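# Load a tote part into the near mould nest

## Task

Pick one white plastic part out of the blue tote and put it into the empty nest of the rotary-table mould closest to the arms, with its narrow end pointing down and pushed fully home. The tote must stay upright in its place with the remaining parts still inside. Finish with both grippers released, so that neither arm is in contact with any movable object.

## Robot and tools

Robot: two arms, left_arm and right_arm, each with a two-finger parallel gripper. The fingers extend along the gripper's +z axis and close along its y axis. end_effector_position (metres) is the point between the finger pads, just under 1 cm behind the tips; orientation is end_effector_quat_wxyz.

Frame: everything uses the scene frame. Its origin is at table-top height, halfway between the two nominal arm bases; +z is up, +x points out over the table, +y is toward left_arm. Arm names do not match image left/right. Real bases sit off their nominal spots; only a BASES line, if present, gives their calibrated positions. Reported hand poses can be off by a few cm, more at long reach.

Row format (used by execute_actions and move): 14 numbers, each in [-1, 1], always for both arms: left_arm dx, dy, dz, rx, ry, rz, opening, then right_arm in the same order. The six pose numbers are offsets, not poses: displacements along scene axes from that arm's Hand target at the start of the action or move. 1.0 equals 0.6 m for dx, dy, dz and 180 degrees for rotation; rx, ry, rz together form one rotation vector, turning about the Hand target's position. A translation longer than 1.0 may be shortened. Six zeros re-command the current Hand target. Opening is absolute: +1 fully open (pad gap about 87 mm), +0.5 about 69 mm, 0 about 43 mm, -0.5 about 18 mm, -1 closed. A 0 opening is a real command; to leave a gripper unchanged, resend its current value (see Tool commands).

execute_actions: actions is a list of actions; each action is a table of up to 15 rows, one row per 1/30 s step, and a shorter table repeats its last row to fill 15 steps. Every row counts from the action's start pose, not the previous row; repeating an offset in a new action moves further. An empty list just reports state. cameras: list of camera names; omitted, null or ["all"] gives all, [] gives none, an unknown name voids the call.

move: target is one row or a list of up to 15 rows; every row is an offset from the same starting Hand targets. Paths are straight, ignore obstacles and the other arm, and last 0.5 s to 10 s (cut at 10 s). speed: m/s, 0.002 to 0.5, default 0.25, rotation capped at twice that in rad/s; one value or one per target. blend: metres of corner rounding per target, default 0. opening_speed: at least 0.2 per second on the -1 to +1 scale; otherwise openings jump. The first row's openings are sent at start; later rows' openings are applied only after all arms stop there. blocking=false returns after about 0.5 s while the move runs on. Faster moves lag and stray more and hit harder; a target set beyond a contact presses harder. Keep paths away from an arm's own base. The result adds a move: line with the ending (done, off_target, moving, held, fault) and limits (paced = pose clipped, held = steps withheld). An arm not named in the ending is done: at rest within 10 mm and 2 degrees. done says nothing about contact.

wait: seconds from 0 to 10; arms hold their last command; a running move continues. stop: brakes a running move (needs room). zoom_image: camera (one of cam_head_left, cam_head_right, cam_high, cam_low, cam_left_wrist, cam_right_wrist) and region [x0, y0, x1, y1] in image pixels, top-left origin, at most 504 by 504; only cameras in the latest images. finished_scene: scene = current scene number; irreversible.

Controller: each step it limits the commanded pose to within 100 mm and 20 degrees of the measured pose. Hand target is the last command after that limit, and later offsets start from it. Grippers often stop short or sag and tilt from friction and weight; check position and orientation after each move and correct with an explicit offset. To end a push, command the target back past the gripper. Small moves may not happen or may go sideways.

Result lines: end_effector_position, quat, Hand target, Tool commands, grip_measured (same scale as opening), Joint positions (gripper last, 0 closed to 1 open), Joint velocities ("within noise" means still), Joint torques (positive toward larger joint angle; joints 1 to 3 wrap at ±28 N m; offsets and friction make them rough). MOTOR HOT appears at 75 °C; OVER-TEMPERATURE FAULT at 90 °C folds that arm and disables it; at 100 °C it collapses. Holding loads, stretched poses and pushing at unreachable targets heat motors.

Gripping: note grip_measured at first touch and command about 0.04 below it for full force (less for lighter). Readings may be off by about 1 mm (0.043). Pad force is about 20 N; a fast close squeezes harder.

Joint ranges (rad): waist -2.618 to 3.054, shoulder 0.000 to 3.142, elbow 0.000 to 3.142 (straight at 2.901), wrist pitch -1.571 to 1.571, wrist yaw -1.571 to 1.571, wrist roll -2.094 to 2.094.

Cameras: all six are 896x504, with given pinhole+radial K, D and T_world_to_cam; fixed cameras may have shifted up to 2.3 degrees and 9 mm, and wrist images may lag during motion.

Avoid: dropping the part, releasing it while it moves, slams, hard hits or pushes, and arm-to-arm contact (the clearance check does not protect gripper against gripper). Anything leaving the table fails the task; keep the tote upright. Parts may be tugged or nudged occasionally.

Each tool is called after ">>>" by a JSON object that holds its "name" and its "arguments".

## Session

>>> {"name": "execute_actions", "arguments": {"actions": []}}

Scene clock: 0.00 s.
left_arm: end_effector_position=(+0.1813, +0.0587, +0.1706) grip_measured=+1.000 end_effector_quat_wxyz=(+0.381, +0.107, +0.910, +0.125) | right_arm: end_effector_position=(+0.4298, -0.5410, +0.2845) grip_measured=+0.985 end_effector_quat_wxyz=(+0.454, -0.058, +0.884, +0.100)
Joint positions: left_arm=[-1.371 1.684 1.377 -1.277 -0.824 -1.154 1] | right_arm=[-0.527 1.9 1.947 -0.845 -0.654 -0.408 0.993]
Joint velocities: within noise
Joint torques (N m): no reading
Motor temperatures (°C): left_arm=[30 35 38 29 27 29 29] | right_arm=[31 41 36 30 27 28 31]
Heat: left arm: 38 °C; right arm: 41 °C.
Hand target: left_arm +0.1818, +0.0576, +0.1733; +0.383, +0.105, +0.910, +0.121 | right_arm +0.4302, -0.5411, +0.2951; +0.464, -0.063, +0.878, +0.093
Tool commands: left_gripper/opening=+1.0 right_gripper/opening=+1.0

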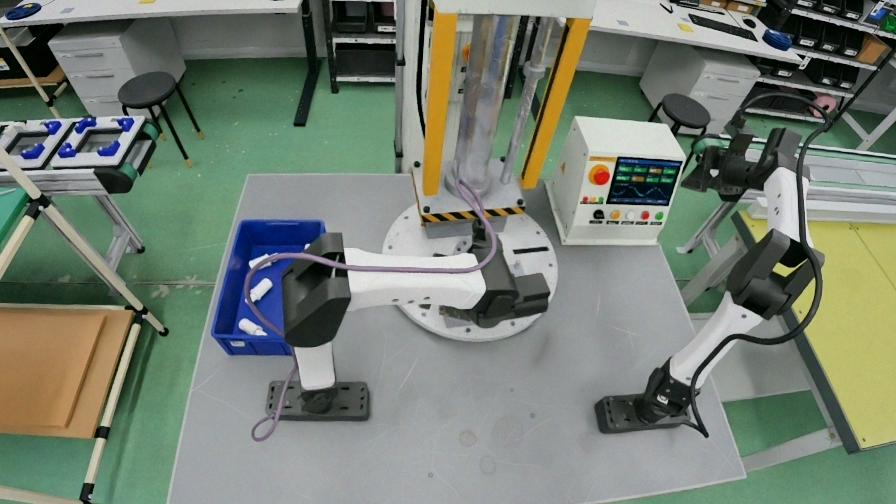

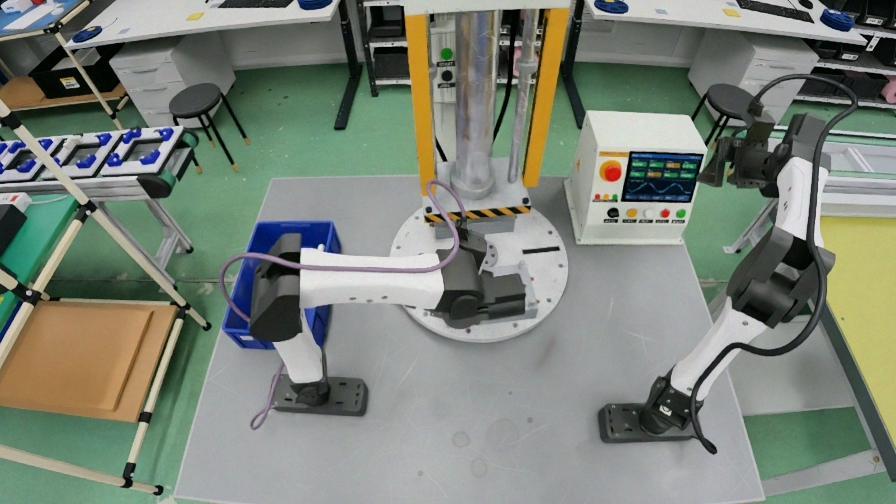

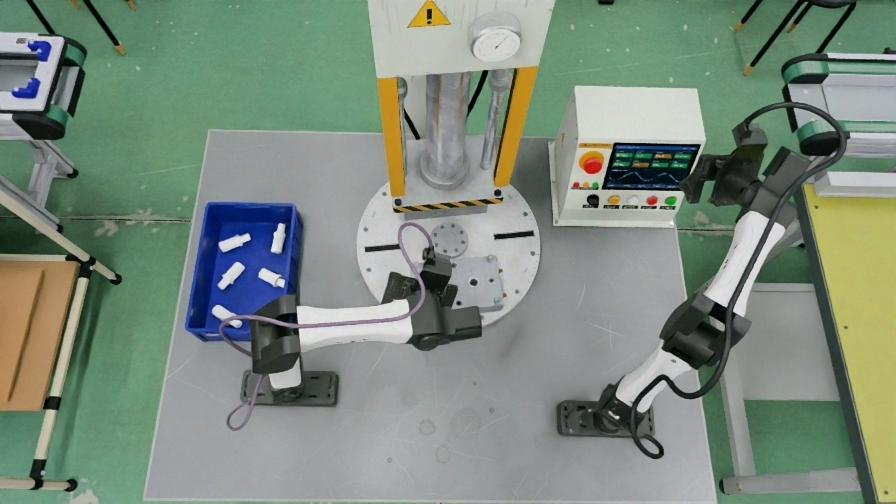

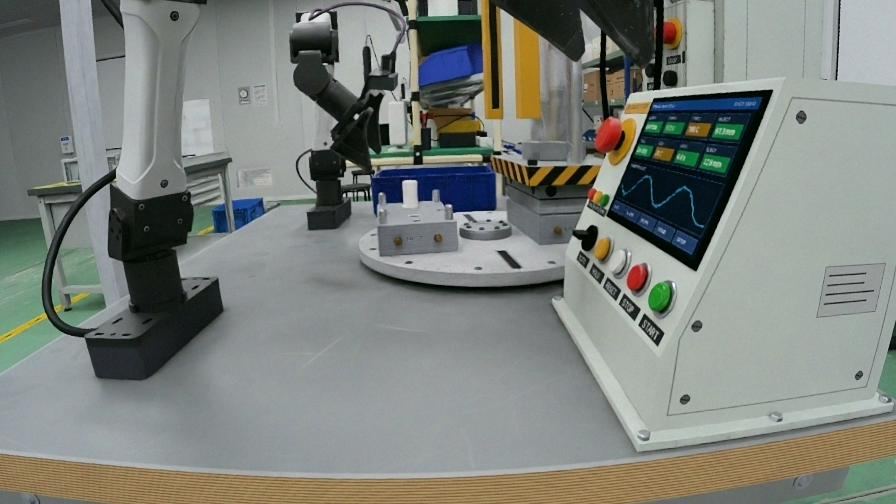

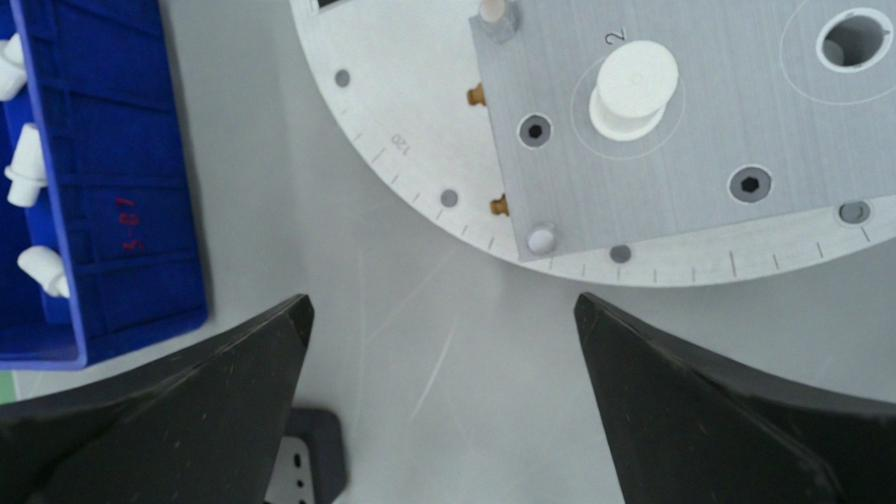

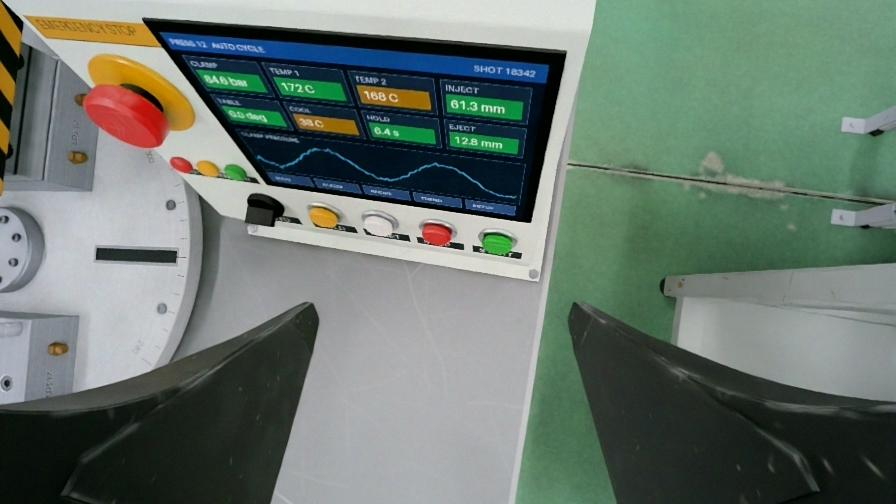

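>>> {"name": "zoom_image", "arguments": {"camera": "cam_high", "region": [170, 190, 330, 350]}}

>>> {"name": "zoom_image", "arguments": {"camera": "cam_left_wrist", "region": [450, 0, 896, 280]}}

>>> {"name": "zoom_image", "arguments": {"camera": "cam_low", "region": [340, 120, 600, 300]}}

>>> {"name": "zoom_image", "arguments": {"camera": "cam_high", "region": [350, 190, 550, 350]}}

Scaled by 3.150 from the camera's 896x504 image, which has a finer 1280x720 frame.

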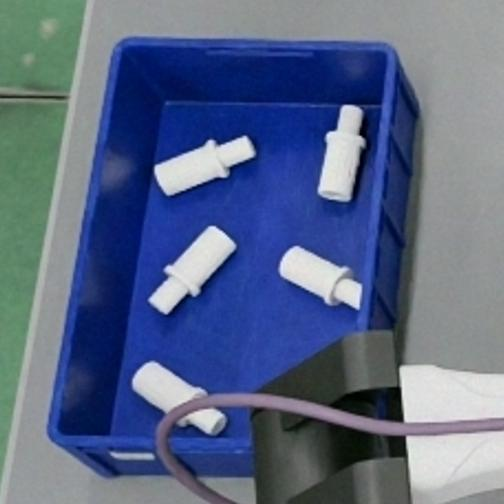

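Scaled by 1.130 from the camera's 896x504 image, which has a finer 1280x720 frame.

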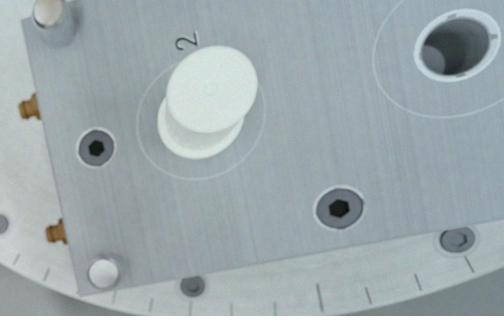

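Scaled by 1.938 from the camera's 896x504 image, which has a finer 1280x720 frame.

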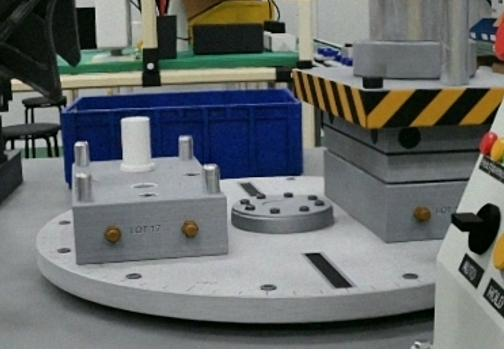

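Scaled by 2.520 from the camera's 896x504 image, which has a finer 1280x720 frame.

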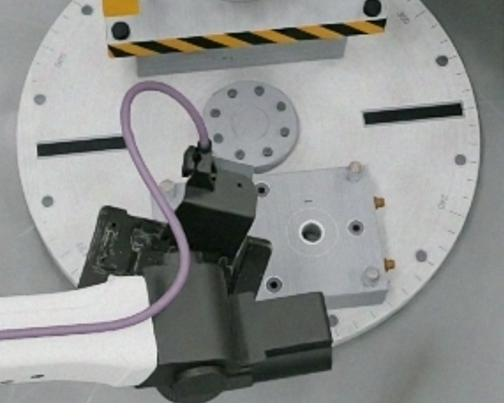

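>>> {"name": "move", "arguments": {"target": [[0.05,0.2,0.2,0,0.05,0,1,0,0,0,0,0,0,1],[0.129,0.717,0.19,0.0044,0.265,-0.125,1,0,0,0,0,0,0,1]], "blend": 0.05}}

Scene clock: 60.87 s.
left_arm: end_effector_position=(+0.2583, +0.4848, +0.2837) grip_measured=+1.000 end_effector_quat_wxyz=(+0.076, +0.315, +0.941, +0.098) | right_arm: end_effector_position=(+0.4298, -0.5410, +0.2845) grip_measured=+0.985 end_effector_quat_wxyz=(+0.454, -0.058, +0.884, +0.100)
Joint positions: left_arm=[0.496 1.558 1.809 -1.575 -0.025 1.132 1] | right_arm=[-0.527 1.9 1.947 -0.845 -0.654 -0.408 0.993]
Joint velocities: within noise
Joint torques (N m): left_arm=[0.84 -4.29 8.79 0.62 0.07 0.07] | right_arm=[-0.39 -8.98 7.32 1.74 -0.23 -0.05]
Motor temperatures (°C): left_arm=[30 39 41 29 28 29 28] | right_arm=[31 50 42 33 27 28 31]
Heat: left arm: 41 °C; right arm: 50 °C.
Hand target: left_arm +0.2592, +0.4877, +0.2872; +0.000, +0.317, +0.948, -0.001 | right_arm +0.4302, -0.5411, +0.2951; +0.464, -0.063, +0.878, +0.093
Off the commanded pose: left_arm 0.005 m, 14 deg | right_arm 0.011 m, 2 deg.
joint sent to its limit (left arm) — joint 4 (wrist pitch), lower limit. The joint targets are off in orientation, not in position.
move: off_target (left_arm, right_arm)
camera_calibration:
cam_left_wrist: T_world_to_cam=[[-0.573702, -0.787956, -0.223589, 0.590304], [-0.660423, 0.283549, 0.6953, -0.14243], [-0.484467, 0.546558, -0.683057, 0.188841], [0, 0, 0, 1]] pos_world=[0.336082, 0.402307, 0.360007]

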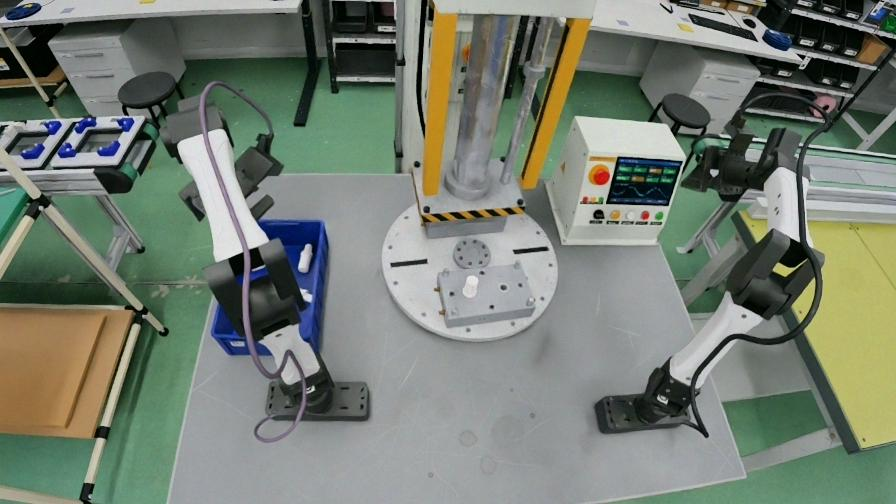

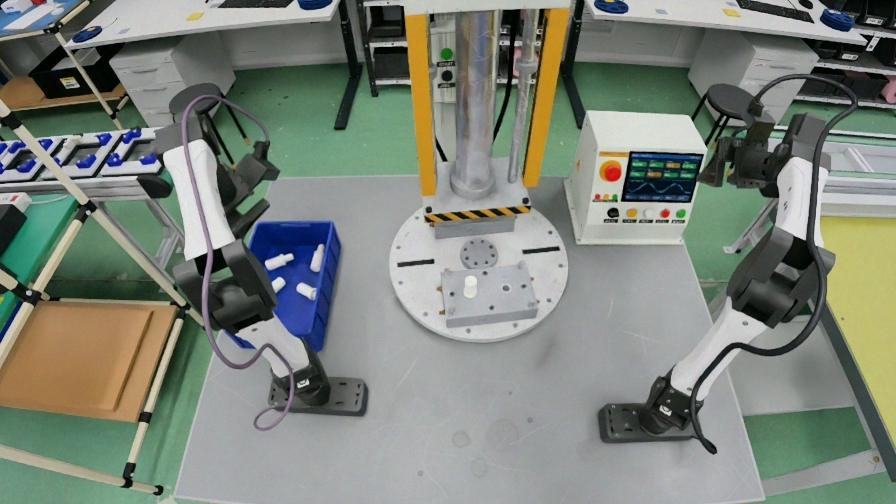

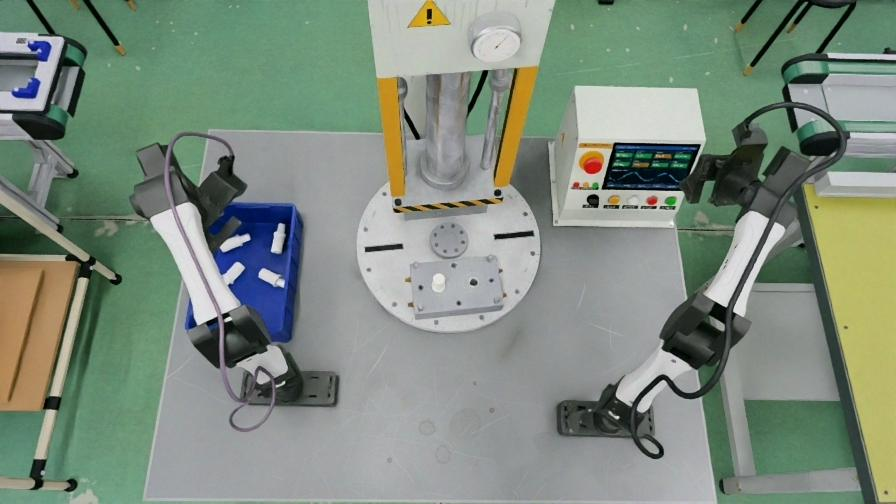

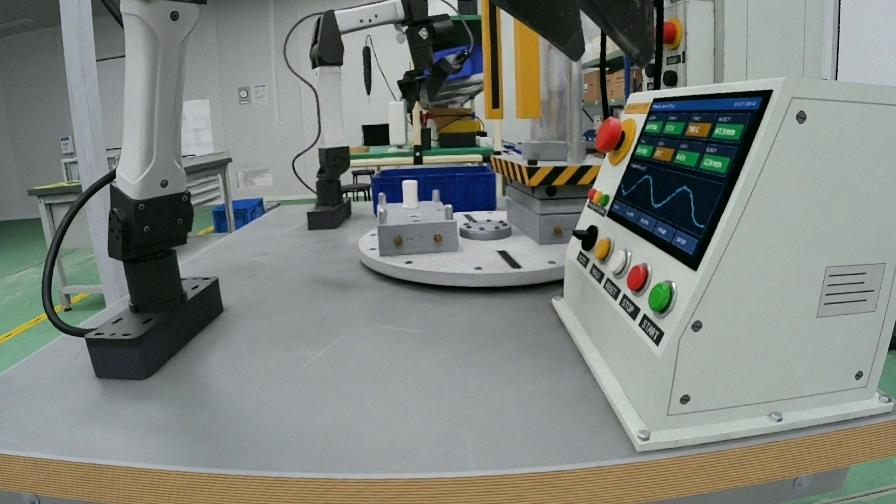

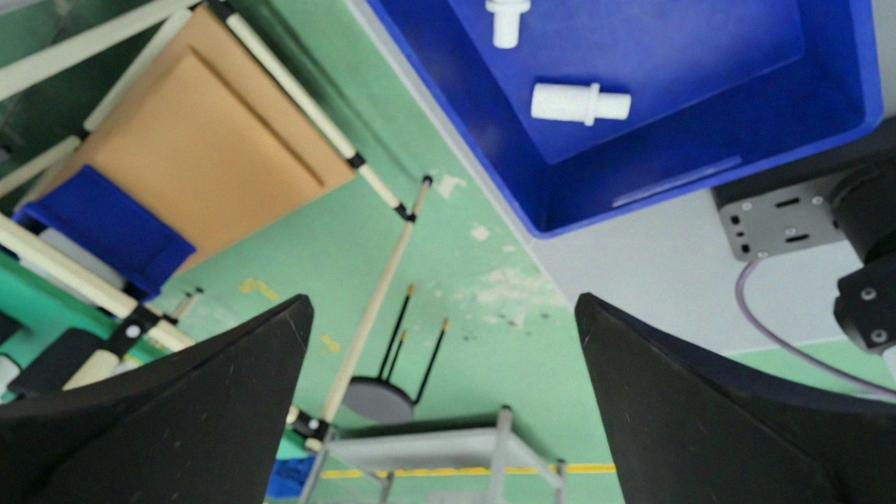

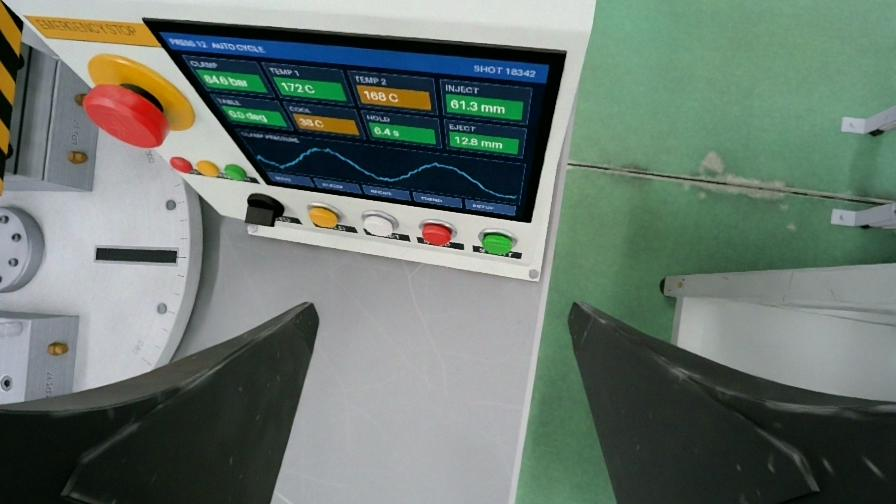

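>>> {"name": "move", "arguments": {"target": [0.05,-0.046,-0.13,0,0,0,1,0,0,0,0,0,0,1], "cameras": ["cam_left_wrist","cam_high","cam_head_left"]}}

Scene clock: 69.23 s.
left_arm: end_effector_position=(+0.2853, +0.4633, +0.2148) grip_measured=+1.000 end_effector_quat_wxyz=(-0.003, +0.320, +0.948, +0.007) | right_arm: end_effector_position=(+0.4298, -0.5410, +0.2845) grip_measured=+0.985 end_effector_quat_wxyz=(+0.454, -0.058, +0.884, +0.100)
Joint positions: left_arm=[0.401 1.757 1.75 -1.559 -0.014 1.039 1] | right_arm=[-0.527 1.9 1.947 -0.845 -0.654 -0.408 0.993]
Joint velocities: within noise
Joint torques (N m): left_arm=[0.27 -6.06 6.17 0.41 0.3 -0.07] | right_arm=[-0.4 -9.05 7.36 1.74 -0.22 -0.02]
Motor temperatures (°C): left_arm=[30 39 41 29 28 29 28] | right_arm=[31 51 42 33 27 28 31]
Heat: left arm: 41 °C; right arm: 51 °C.
Hand target: left_arm +0.2892, +0.4601, +0.2092; -0.001, +0.317, +0.948, -0.001 | right_arm +0.4302, -0.5411, +0.2951; +0.464, -0.063, +0.878, +0.093
Off the commanded pose: left_arm 0.008 m, 1 deg | right_arm 0.011 m, 2 deg.
move: off_target (right_arm)
camera_calibration:
cam_left_wrist: T_world_to_cam=[[-0.600445, -0.799657, -0.00388644, 0.539353], [-0.504969, 0.375393, 0.77723, -0.175047], [-0.620058, 0.468646, -0.629205, 0.229792], [0, 0, 0, 1]] pos_world=[0.377943, 0.389318, 0.282734]
Images, in order (width x height): cam_head_left 896x504, cam_high 896x504, cam_left_wrist 896x504.

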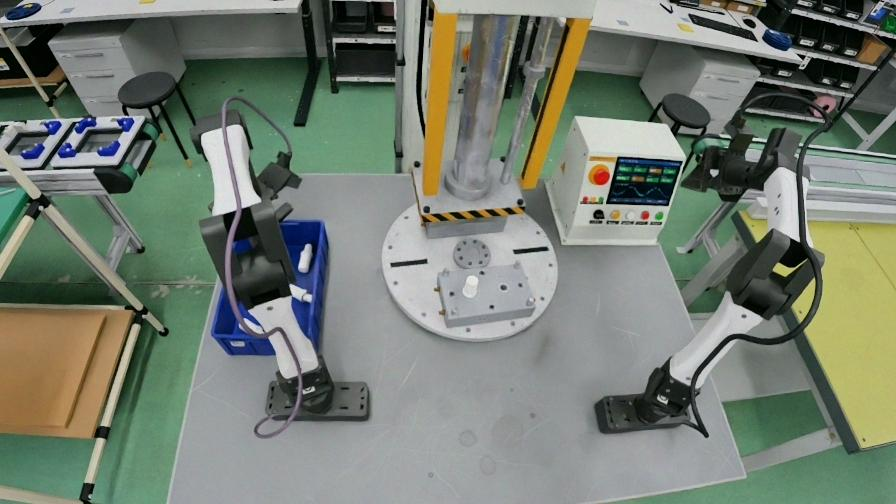

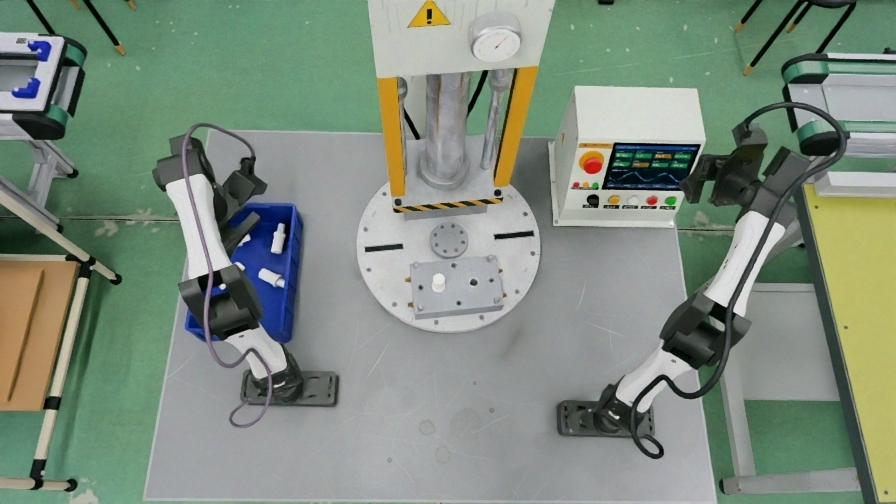

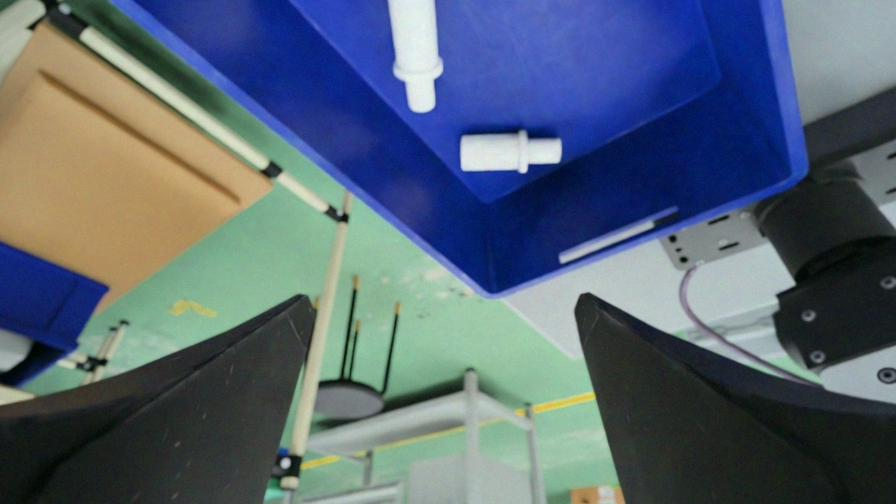

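>>> {"name": "move", "arguments": {"target": [0.005,0.036,-0.13,0,0,0.022,1,0,0,0,0,0,0,1], "cameras": ["cam_left_wrist","cam_high","cam_head_right"]}}

Scene clock: 87.57 s.
left_arm: end_effector_position=(+0.2917, +0.4825, +0.1385) grip_measured=+1.000 end_effector_quat_wxyz=(+0.000, +0.291, +0.957, +0.008) | right_arm: end_effector_position=(+0.4298, -0.5410, +0.2845) grip_measured=+0.985 end_effector_quat_wxyz=(+0.454, -0.058, +0.884, +0.100)
Joint positions: left_arm=[0.453 1.788 1.484 -1.257 -0.012 1.031 1] | right_arm=[-0.527 1.9 1.947 -0.845 -0.654 -0.408 0.993]
Joint velocities: within noise
Joint torques (N m): left_arm=[1.05 -6.19 6.15 0.44 0.3 -0.08] | right_arm=[-0.29 -9.09 7.34 1.73 -0.21 -0.01]
Motor temperatures (°C): left_arm=[30 39 41 29 27 29 28] | right_arm=[31 52 43 33 27 28 31]
Heat: left arm: 41 °C; right arm: 52 °C.
Hand target: left_arm +0.2922, +0.4817, +0.1311; -0.001, +0.284, +0.959, -0.001 | right_arm +0.4302, -0.5411, +0.2951; +0.464, -0.063, +0.878, +0.093
Off the commanded pose: left_arm 0.007 m, 1 deg | right_arm 0.011 m, 2 deg.
move: off_target (right_arm)
camera_calibration:
cam_left_wrist: T_world_to_cam=[[-0.551486, -0.834152, -0.00734205, 0.561066], [-0.53113, 0.344334, 0.774168, -0.0966849], [-0.643245, 0.430842, -0.632938, 0.202291], [0, 0, 0, 1]] pos_world=[0.38819, 0.414151, 0.207007]
Images, in order (width x height): cam_head_right 896x504, cam_high 896x504, cam_left_wrist 896x504.

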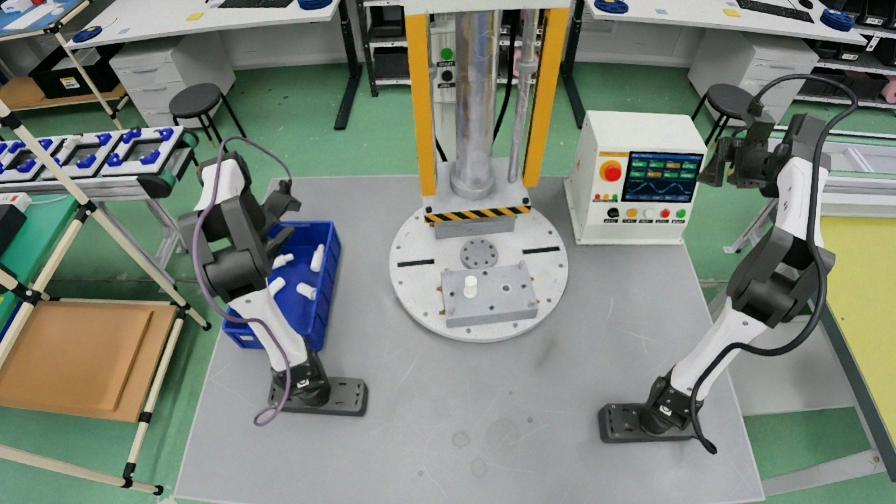

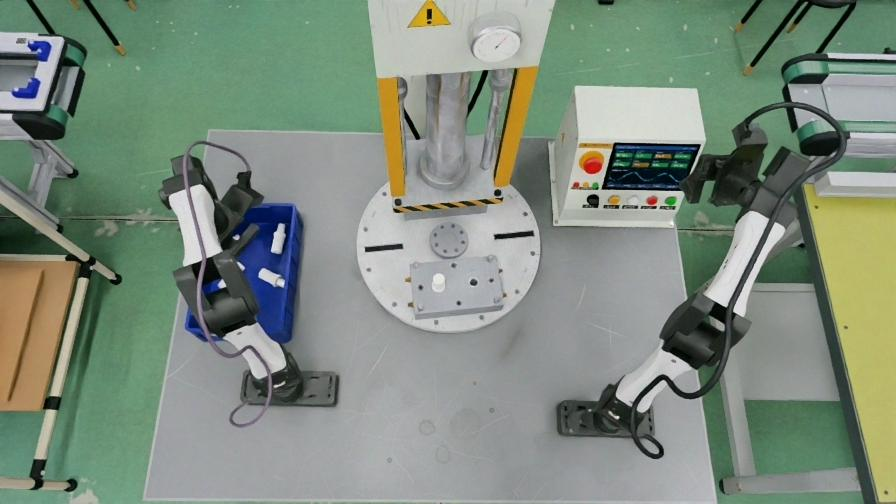

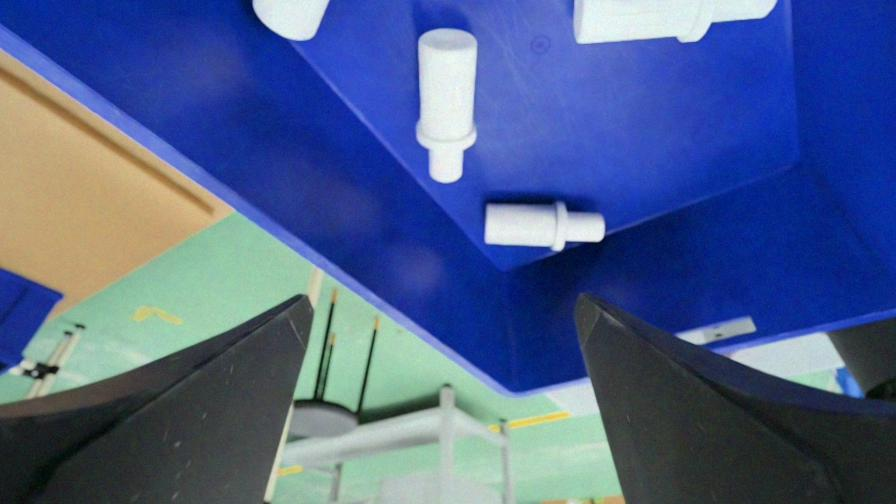

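>>> {"name": "move", "arguments": {"target": [0.0067,-0.0083,-0.15,0,0,0,0.3,0,0,0,0,0,0,1], "cameras": ["cam_left_wrist","cam_high","cam_head_right"], "speed": 0.12}}

Scene clock: 101.07 s.
left_arm: end_effector_position=(+0.2959, +0.4816, +0.0494) grip_measured=+0.300 end_effector_quat_wxyz=(+0.001, +0.286, +0.958, +0.009) | right_arm: end_effector_position=(+0.4298, -0.5410, +0.2845) grip_measured=+0.985 end_effector_quat_wxyz=(+0.454, -0.058, +0.884, +0.100)
Joint positions: left_arm=[0.446 1.878 1.234 -0.914 -0.012 1.013 0.65] | right_arm=[-0.527 1.9 1.947 -0.845 -0.654 -0.408 0.993]
Joint velocities: within noise
Joint torques (N m): left_arm=[0.13 -6.27 5.74 0.43 0.3 -0.08] | right_arm=[-0.38 -8.99 7.34 1.74 -0.23 -0.02]
Motor temperatures (°C): left_arm=[30 39 41 29 27 29 28] | right_arm=[31 53 44 33 27 28 31]
Heat: left arm: 41 °C; right arm: 53 °C.
Hand target: left_arm +0.2962, +0.4767, +0.0411; -0.001, +0.285, +0.959, -0.001 | right_arm +0.4302, -0.5411, +0.2951; +0.464, -0.063, +0.878, +0.093
Off the commanded pose: left_arm 0.010 m, 1 deg | right_arm 0.011 m, 2 deg.
move: off_target (right_arm)
camera_calibration:
cam_left_wrist: T_world_to_cam=[[-0.5422, -0.84019, -0.0100076, 0.562286], [-0.53726, 0.337504, 0.772944, -0.02005], [-0.646042, 0.424467, -0.634395, 0.15291], [0, 0, 0, 1]] pos_world=[0.392886, 0.414288, 0.11813]
Images, in order (width x height): cam_head_right 896x504, cam_high 896x504, cam_left_wrist 896x504.

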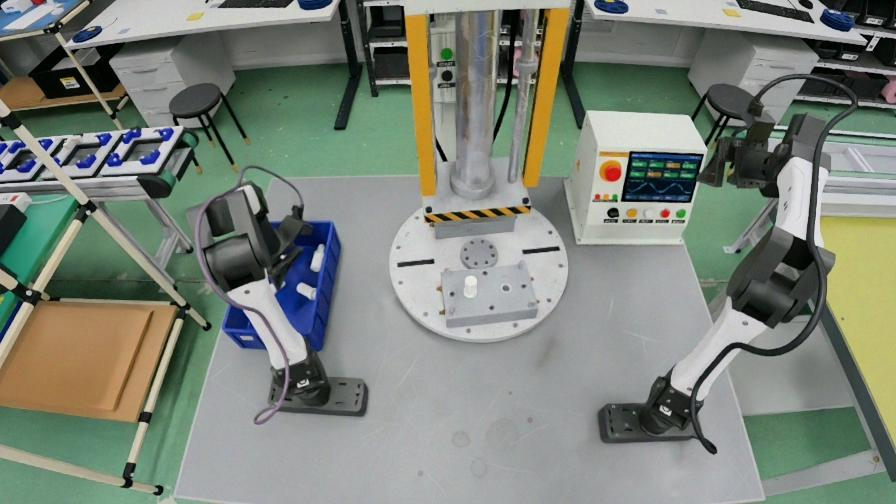

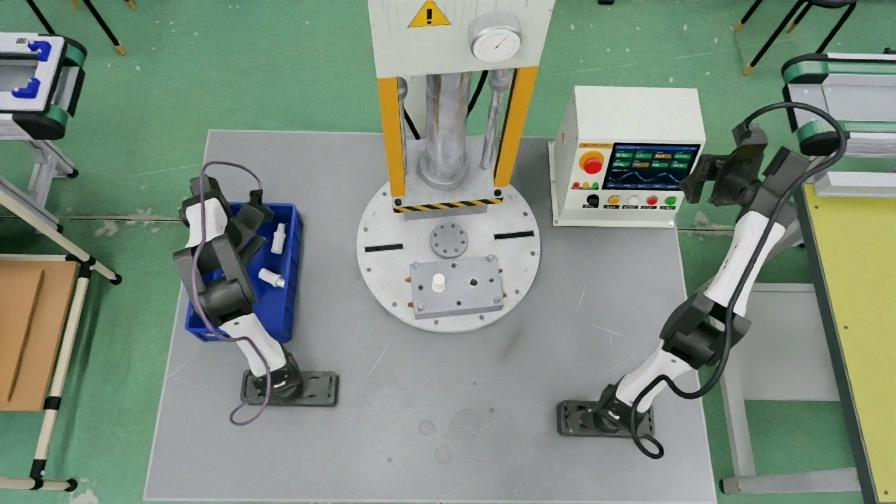

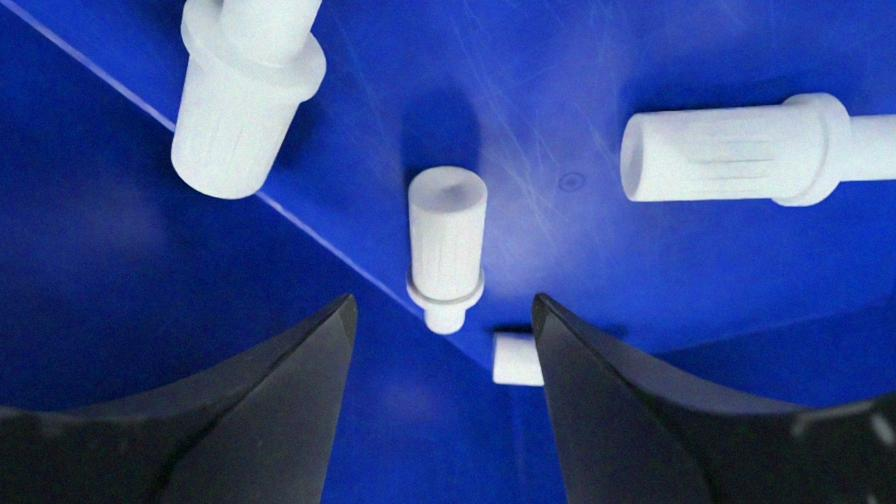

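>>> {"name": "move", "arguments": {"target": [0.0,0.0,-0.04,0,0,0,0.2,0,0,0,0,0,0,1], "cameras": ["cam_left_wrist"], "speed": 0.06}}

Scene clock: 114.23 s.
left_arm: end_effector_position=(+0.2971, +0.4822, +0.0264) grip_measured=+0.200 end_effector_quat_wxyz=(+0.002, +0.286, +0.958, +0.010) | right_arm: end_effector_position=(+0.4298, -0.5410, +0.2845) grip_measured=+0.985 end_effector_quat_wxyz=(+0.454, -0.058, +0.884, +0.100)
Joint positions: left_arm=[0.446 1.917 1.187 -0.824 -0.012 1.013 0.6] | right_arm=[-0.527 1.9 1.947 -0.845 -0.654 -0.408 0.993]
Joint velocities: within noise
Joint torques (N m): left_arm=[0.12 -6.23 5.37 0.43 0.3 -0.08] | right_arm=[-0.35 -8.95 7.34 1.75 -0.22 0.01]
Motor temperatures (°C): left_arm=[30 40 41 29 27 29 28] | right_arm=[31 53 44 34 27 28 31]
Heat: left arm: 41 °C; right arm: 53 °C.
Hand target: left_arm +0.2962, +0.4767, +0.0172; +0.000, +0.285, +0.959, +0.000 | right_arm +0.4302, -0.5411, +0.2951; +0.464, -0.063, +0.878, +0.093
Off the commanded pose: left_arm 0.011 m, 1 deg | right_arm 0.011 m, 2 deg.
move: off_target (left_arm, right_arm)
camera_calibration:
cam_left_wrist: T_world_to_cam=[[-0.541839, -0.840378, -0.013231, 0.563282], [-0.540068, 0.336064, 0.771614, -0.000223814], [-0.644001, 0.425236, -0.635953, 0.137946], [0, 0, 0, 1]] pos_world=[0.393924, 0.414785, 0.0953525]
Images, in order (width x height): cam_left_wrist 896x504.

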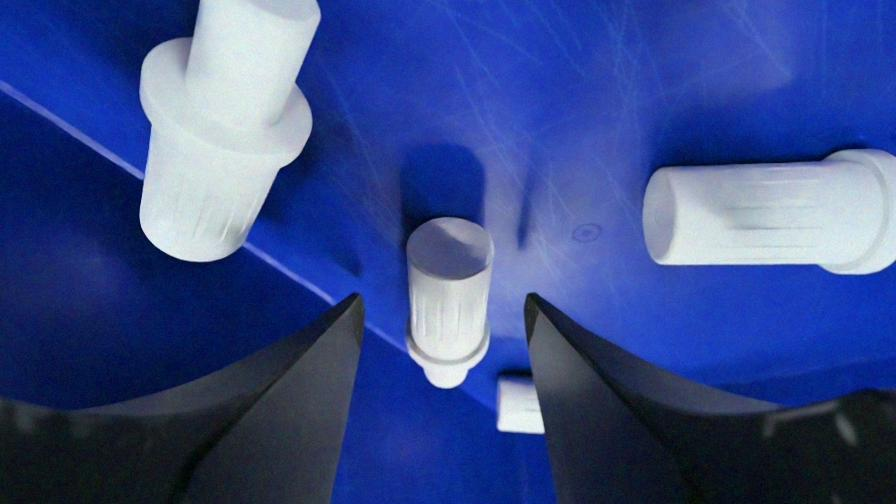

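>>> {"name": "move", "arguments": {"target": [0.0,0.0,-0.022,0,0,0,0.2,0,0,0,0,0,0,1], "cameras": ["cam_left_wrist"], "speed": 0.04}}

Scene clock: 132.03 s.
left_arm: end_effector_position=(+0.2966, +0.4809, +0.0146) grip_measured=+0.200 end_effector_quat_wxyz=(+0.002, +0.286, +0.958, +0.007) | right_arm: end_effector_position=(+0.4298, -0.5410, +0.2845) grip_measured=+0.985 end_effector_quat_wxyz=(+0.454, -0.058, +0.884, +0.100)
Joint positions: left_arm=[0.446 1.939 1.166 -0.785 -0.007 1.013 0.6] | right_arm=[-0.527 1.9 1.947 -0.845 -0.654 -0.408 0.993]
Joint velocities: within noise
Joint torques (N m): left_arm=[0.1 -5.98 5.14 0.54 0.23 -0.08] | right_arm=[-0.32 -8.99 7.43 1.74 -0.24 -0.02]
Motor temperatures (°C): left_arm=[30 40 40 29 27 29 28] | right_arm=[31 54 44 34 27 28 31]
Heat: left arm: 40 °C; right arm: 54 °C.
Hand target: left_arm +0.2963, +0.4767, +0.0039; +0.000, +0.285, +0.959, -0.001 | right_arm +0.4302, -0.5411, +0.2951; +0.464, -0.063, +0.878, +0.093
Off the commanded pose: left_arm 0.011 m, 1 deg | right_arm 0.011 m, 2 deg.
move: off_target (left_arm, right_arm)
camera_calibration:
cam_left_wrist: T_world_to_cam=[[-0.541925, -0.840402, -0.00650637, 0.561648], [-0.538566, 0.341325, 0.770353, 0.00604733], [-0.645185, 0.420977, -0.637585, 0.133036], [0, 0, 0, 1]] pos_world=[0.393461, 0.413941, 0.0838174]
Images, in order (width x height): cam_left_wrist 896x504.

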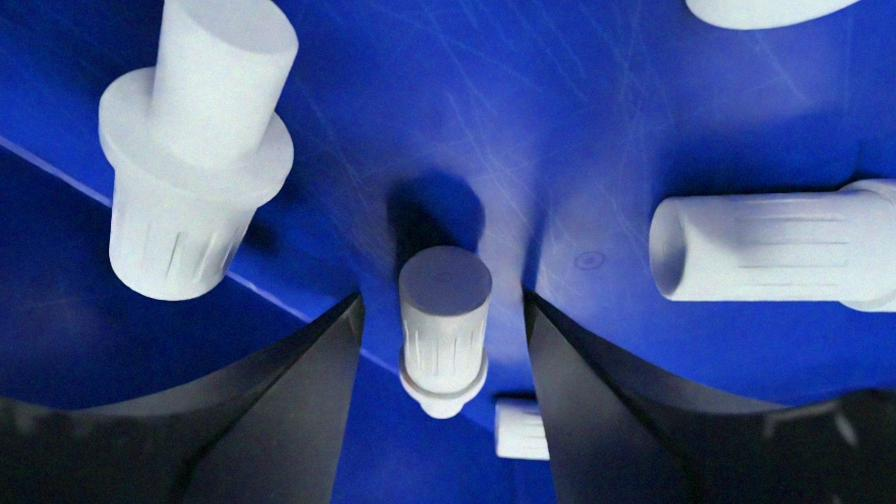

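>>> {"name": "move", "arguments": {"target": [0.0,0.0,-0.004,0,0,0,-0.5,0,0,0,0,0,0,1], "cameras": ["cam_left_wrist"], "speed": 0.04, "opening_speed": 0.5}}

Scene clock: 141.90 s.
left_arm: end_effector_position=(+0.2971, +0.4804, +0.0137) grip_measured=-0.345 end_effector_quat_wxyz=(+0.005, +0.286, +0.958, +0.006) | right_arm: end_effector_position=(+0.4298, -0.5410, +0.2845) grip_measured=+0.985 end_effector_quat_wxyz=(+0.454, -0.058, +0.884, +0.100)
Joint positions: left_arm=[0.446 1.939 1.162 -0.778 -0.003 1.013 0.328] | right_arm=[-0.527 1.9 1.947 -0.845 -0.654 -0.408 0.993]
Joint velocities: within noise
Joint torques (N m): left_arm=[0.14 -5.61 5 0.57 0.21 -0.08] | right_arm=[-0.36 -9.02 7.34 1.75 -0.22 0.01]
Motor temperatures (°C): left_arm=[30 40 40 29 27 29 28] | right_arm=[31 54 44 34 27 28 31]
Heat: left arm: 40 °C; right arm: 54 °C.
Hand target: left_arm +0.2963, +0.4767, +0.0015; +0.000, +0.285, +0.959, -0.001 | right_arm +0.4302, -0.5411, +0.2951; +0.464, -0.063, +0.878, +0.093
Off the commanded pose: left_arm 0.013 m, 1 deg | right_arm 0.011 m, 2 deg.
move: off_target (left_arm, right_arm)
camera_calibration:
cam_left_wrist: T_world_to_cam=[[-0.54194, -0.840387, -0.00704298, 0.561561], [-0.541909, 0.34303, 0.767245, 0.00745712], [-0.642367, 0.419618, -0.641315, 0.132872], [0, 0, 0, 1]] pos_world=[0.393727, 0.413616, 0.0834467]
Images, in order (width x height): cam_left_wrist 896x504.

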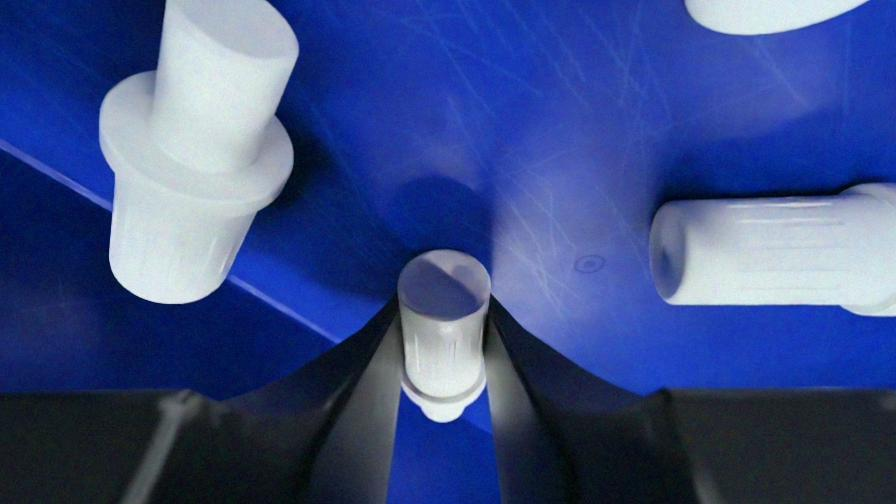

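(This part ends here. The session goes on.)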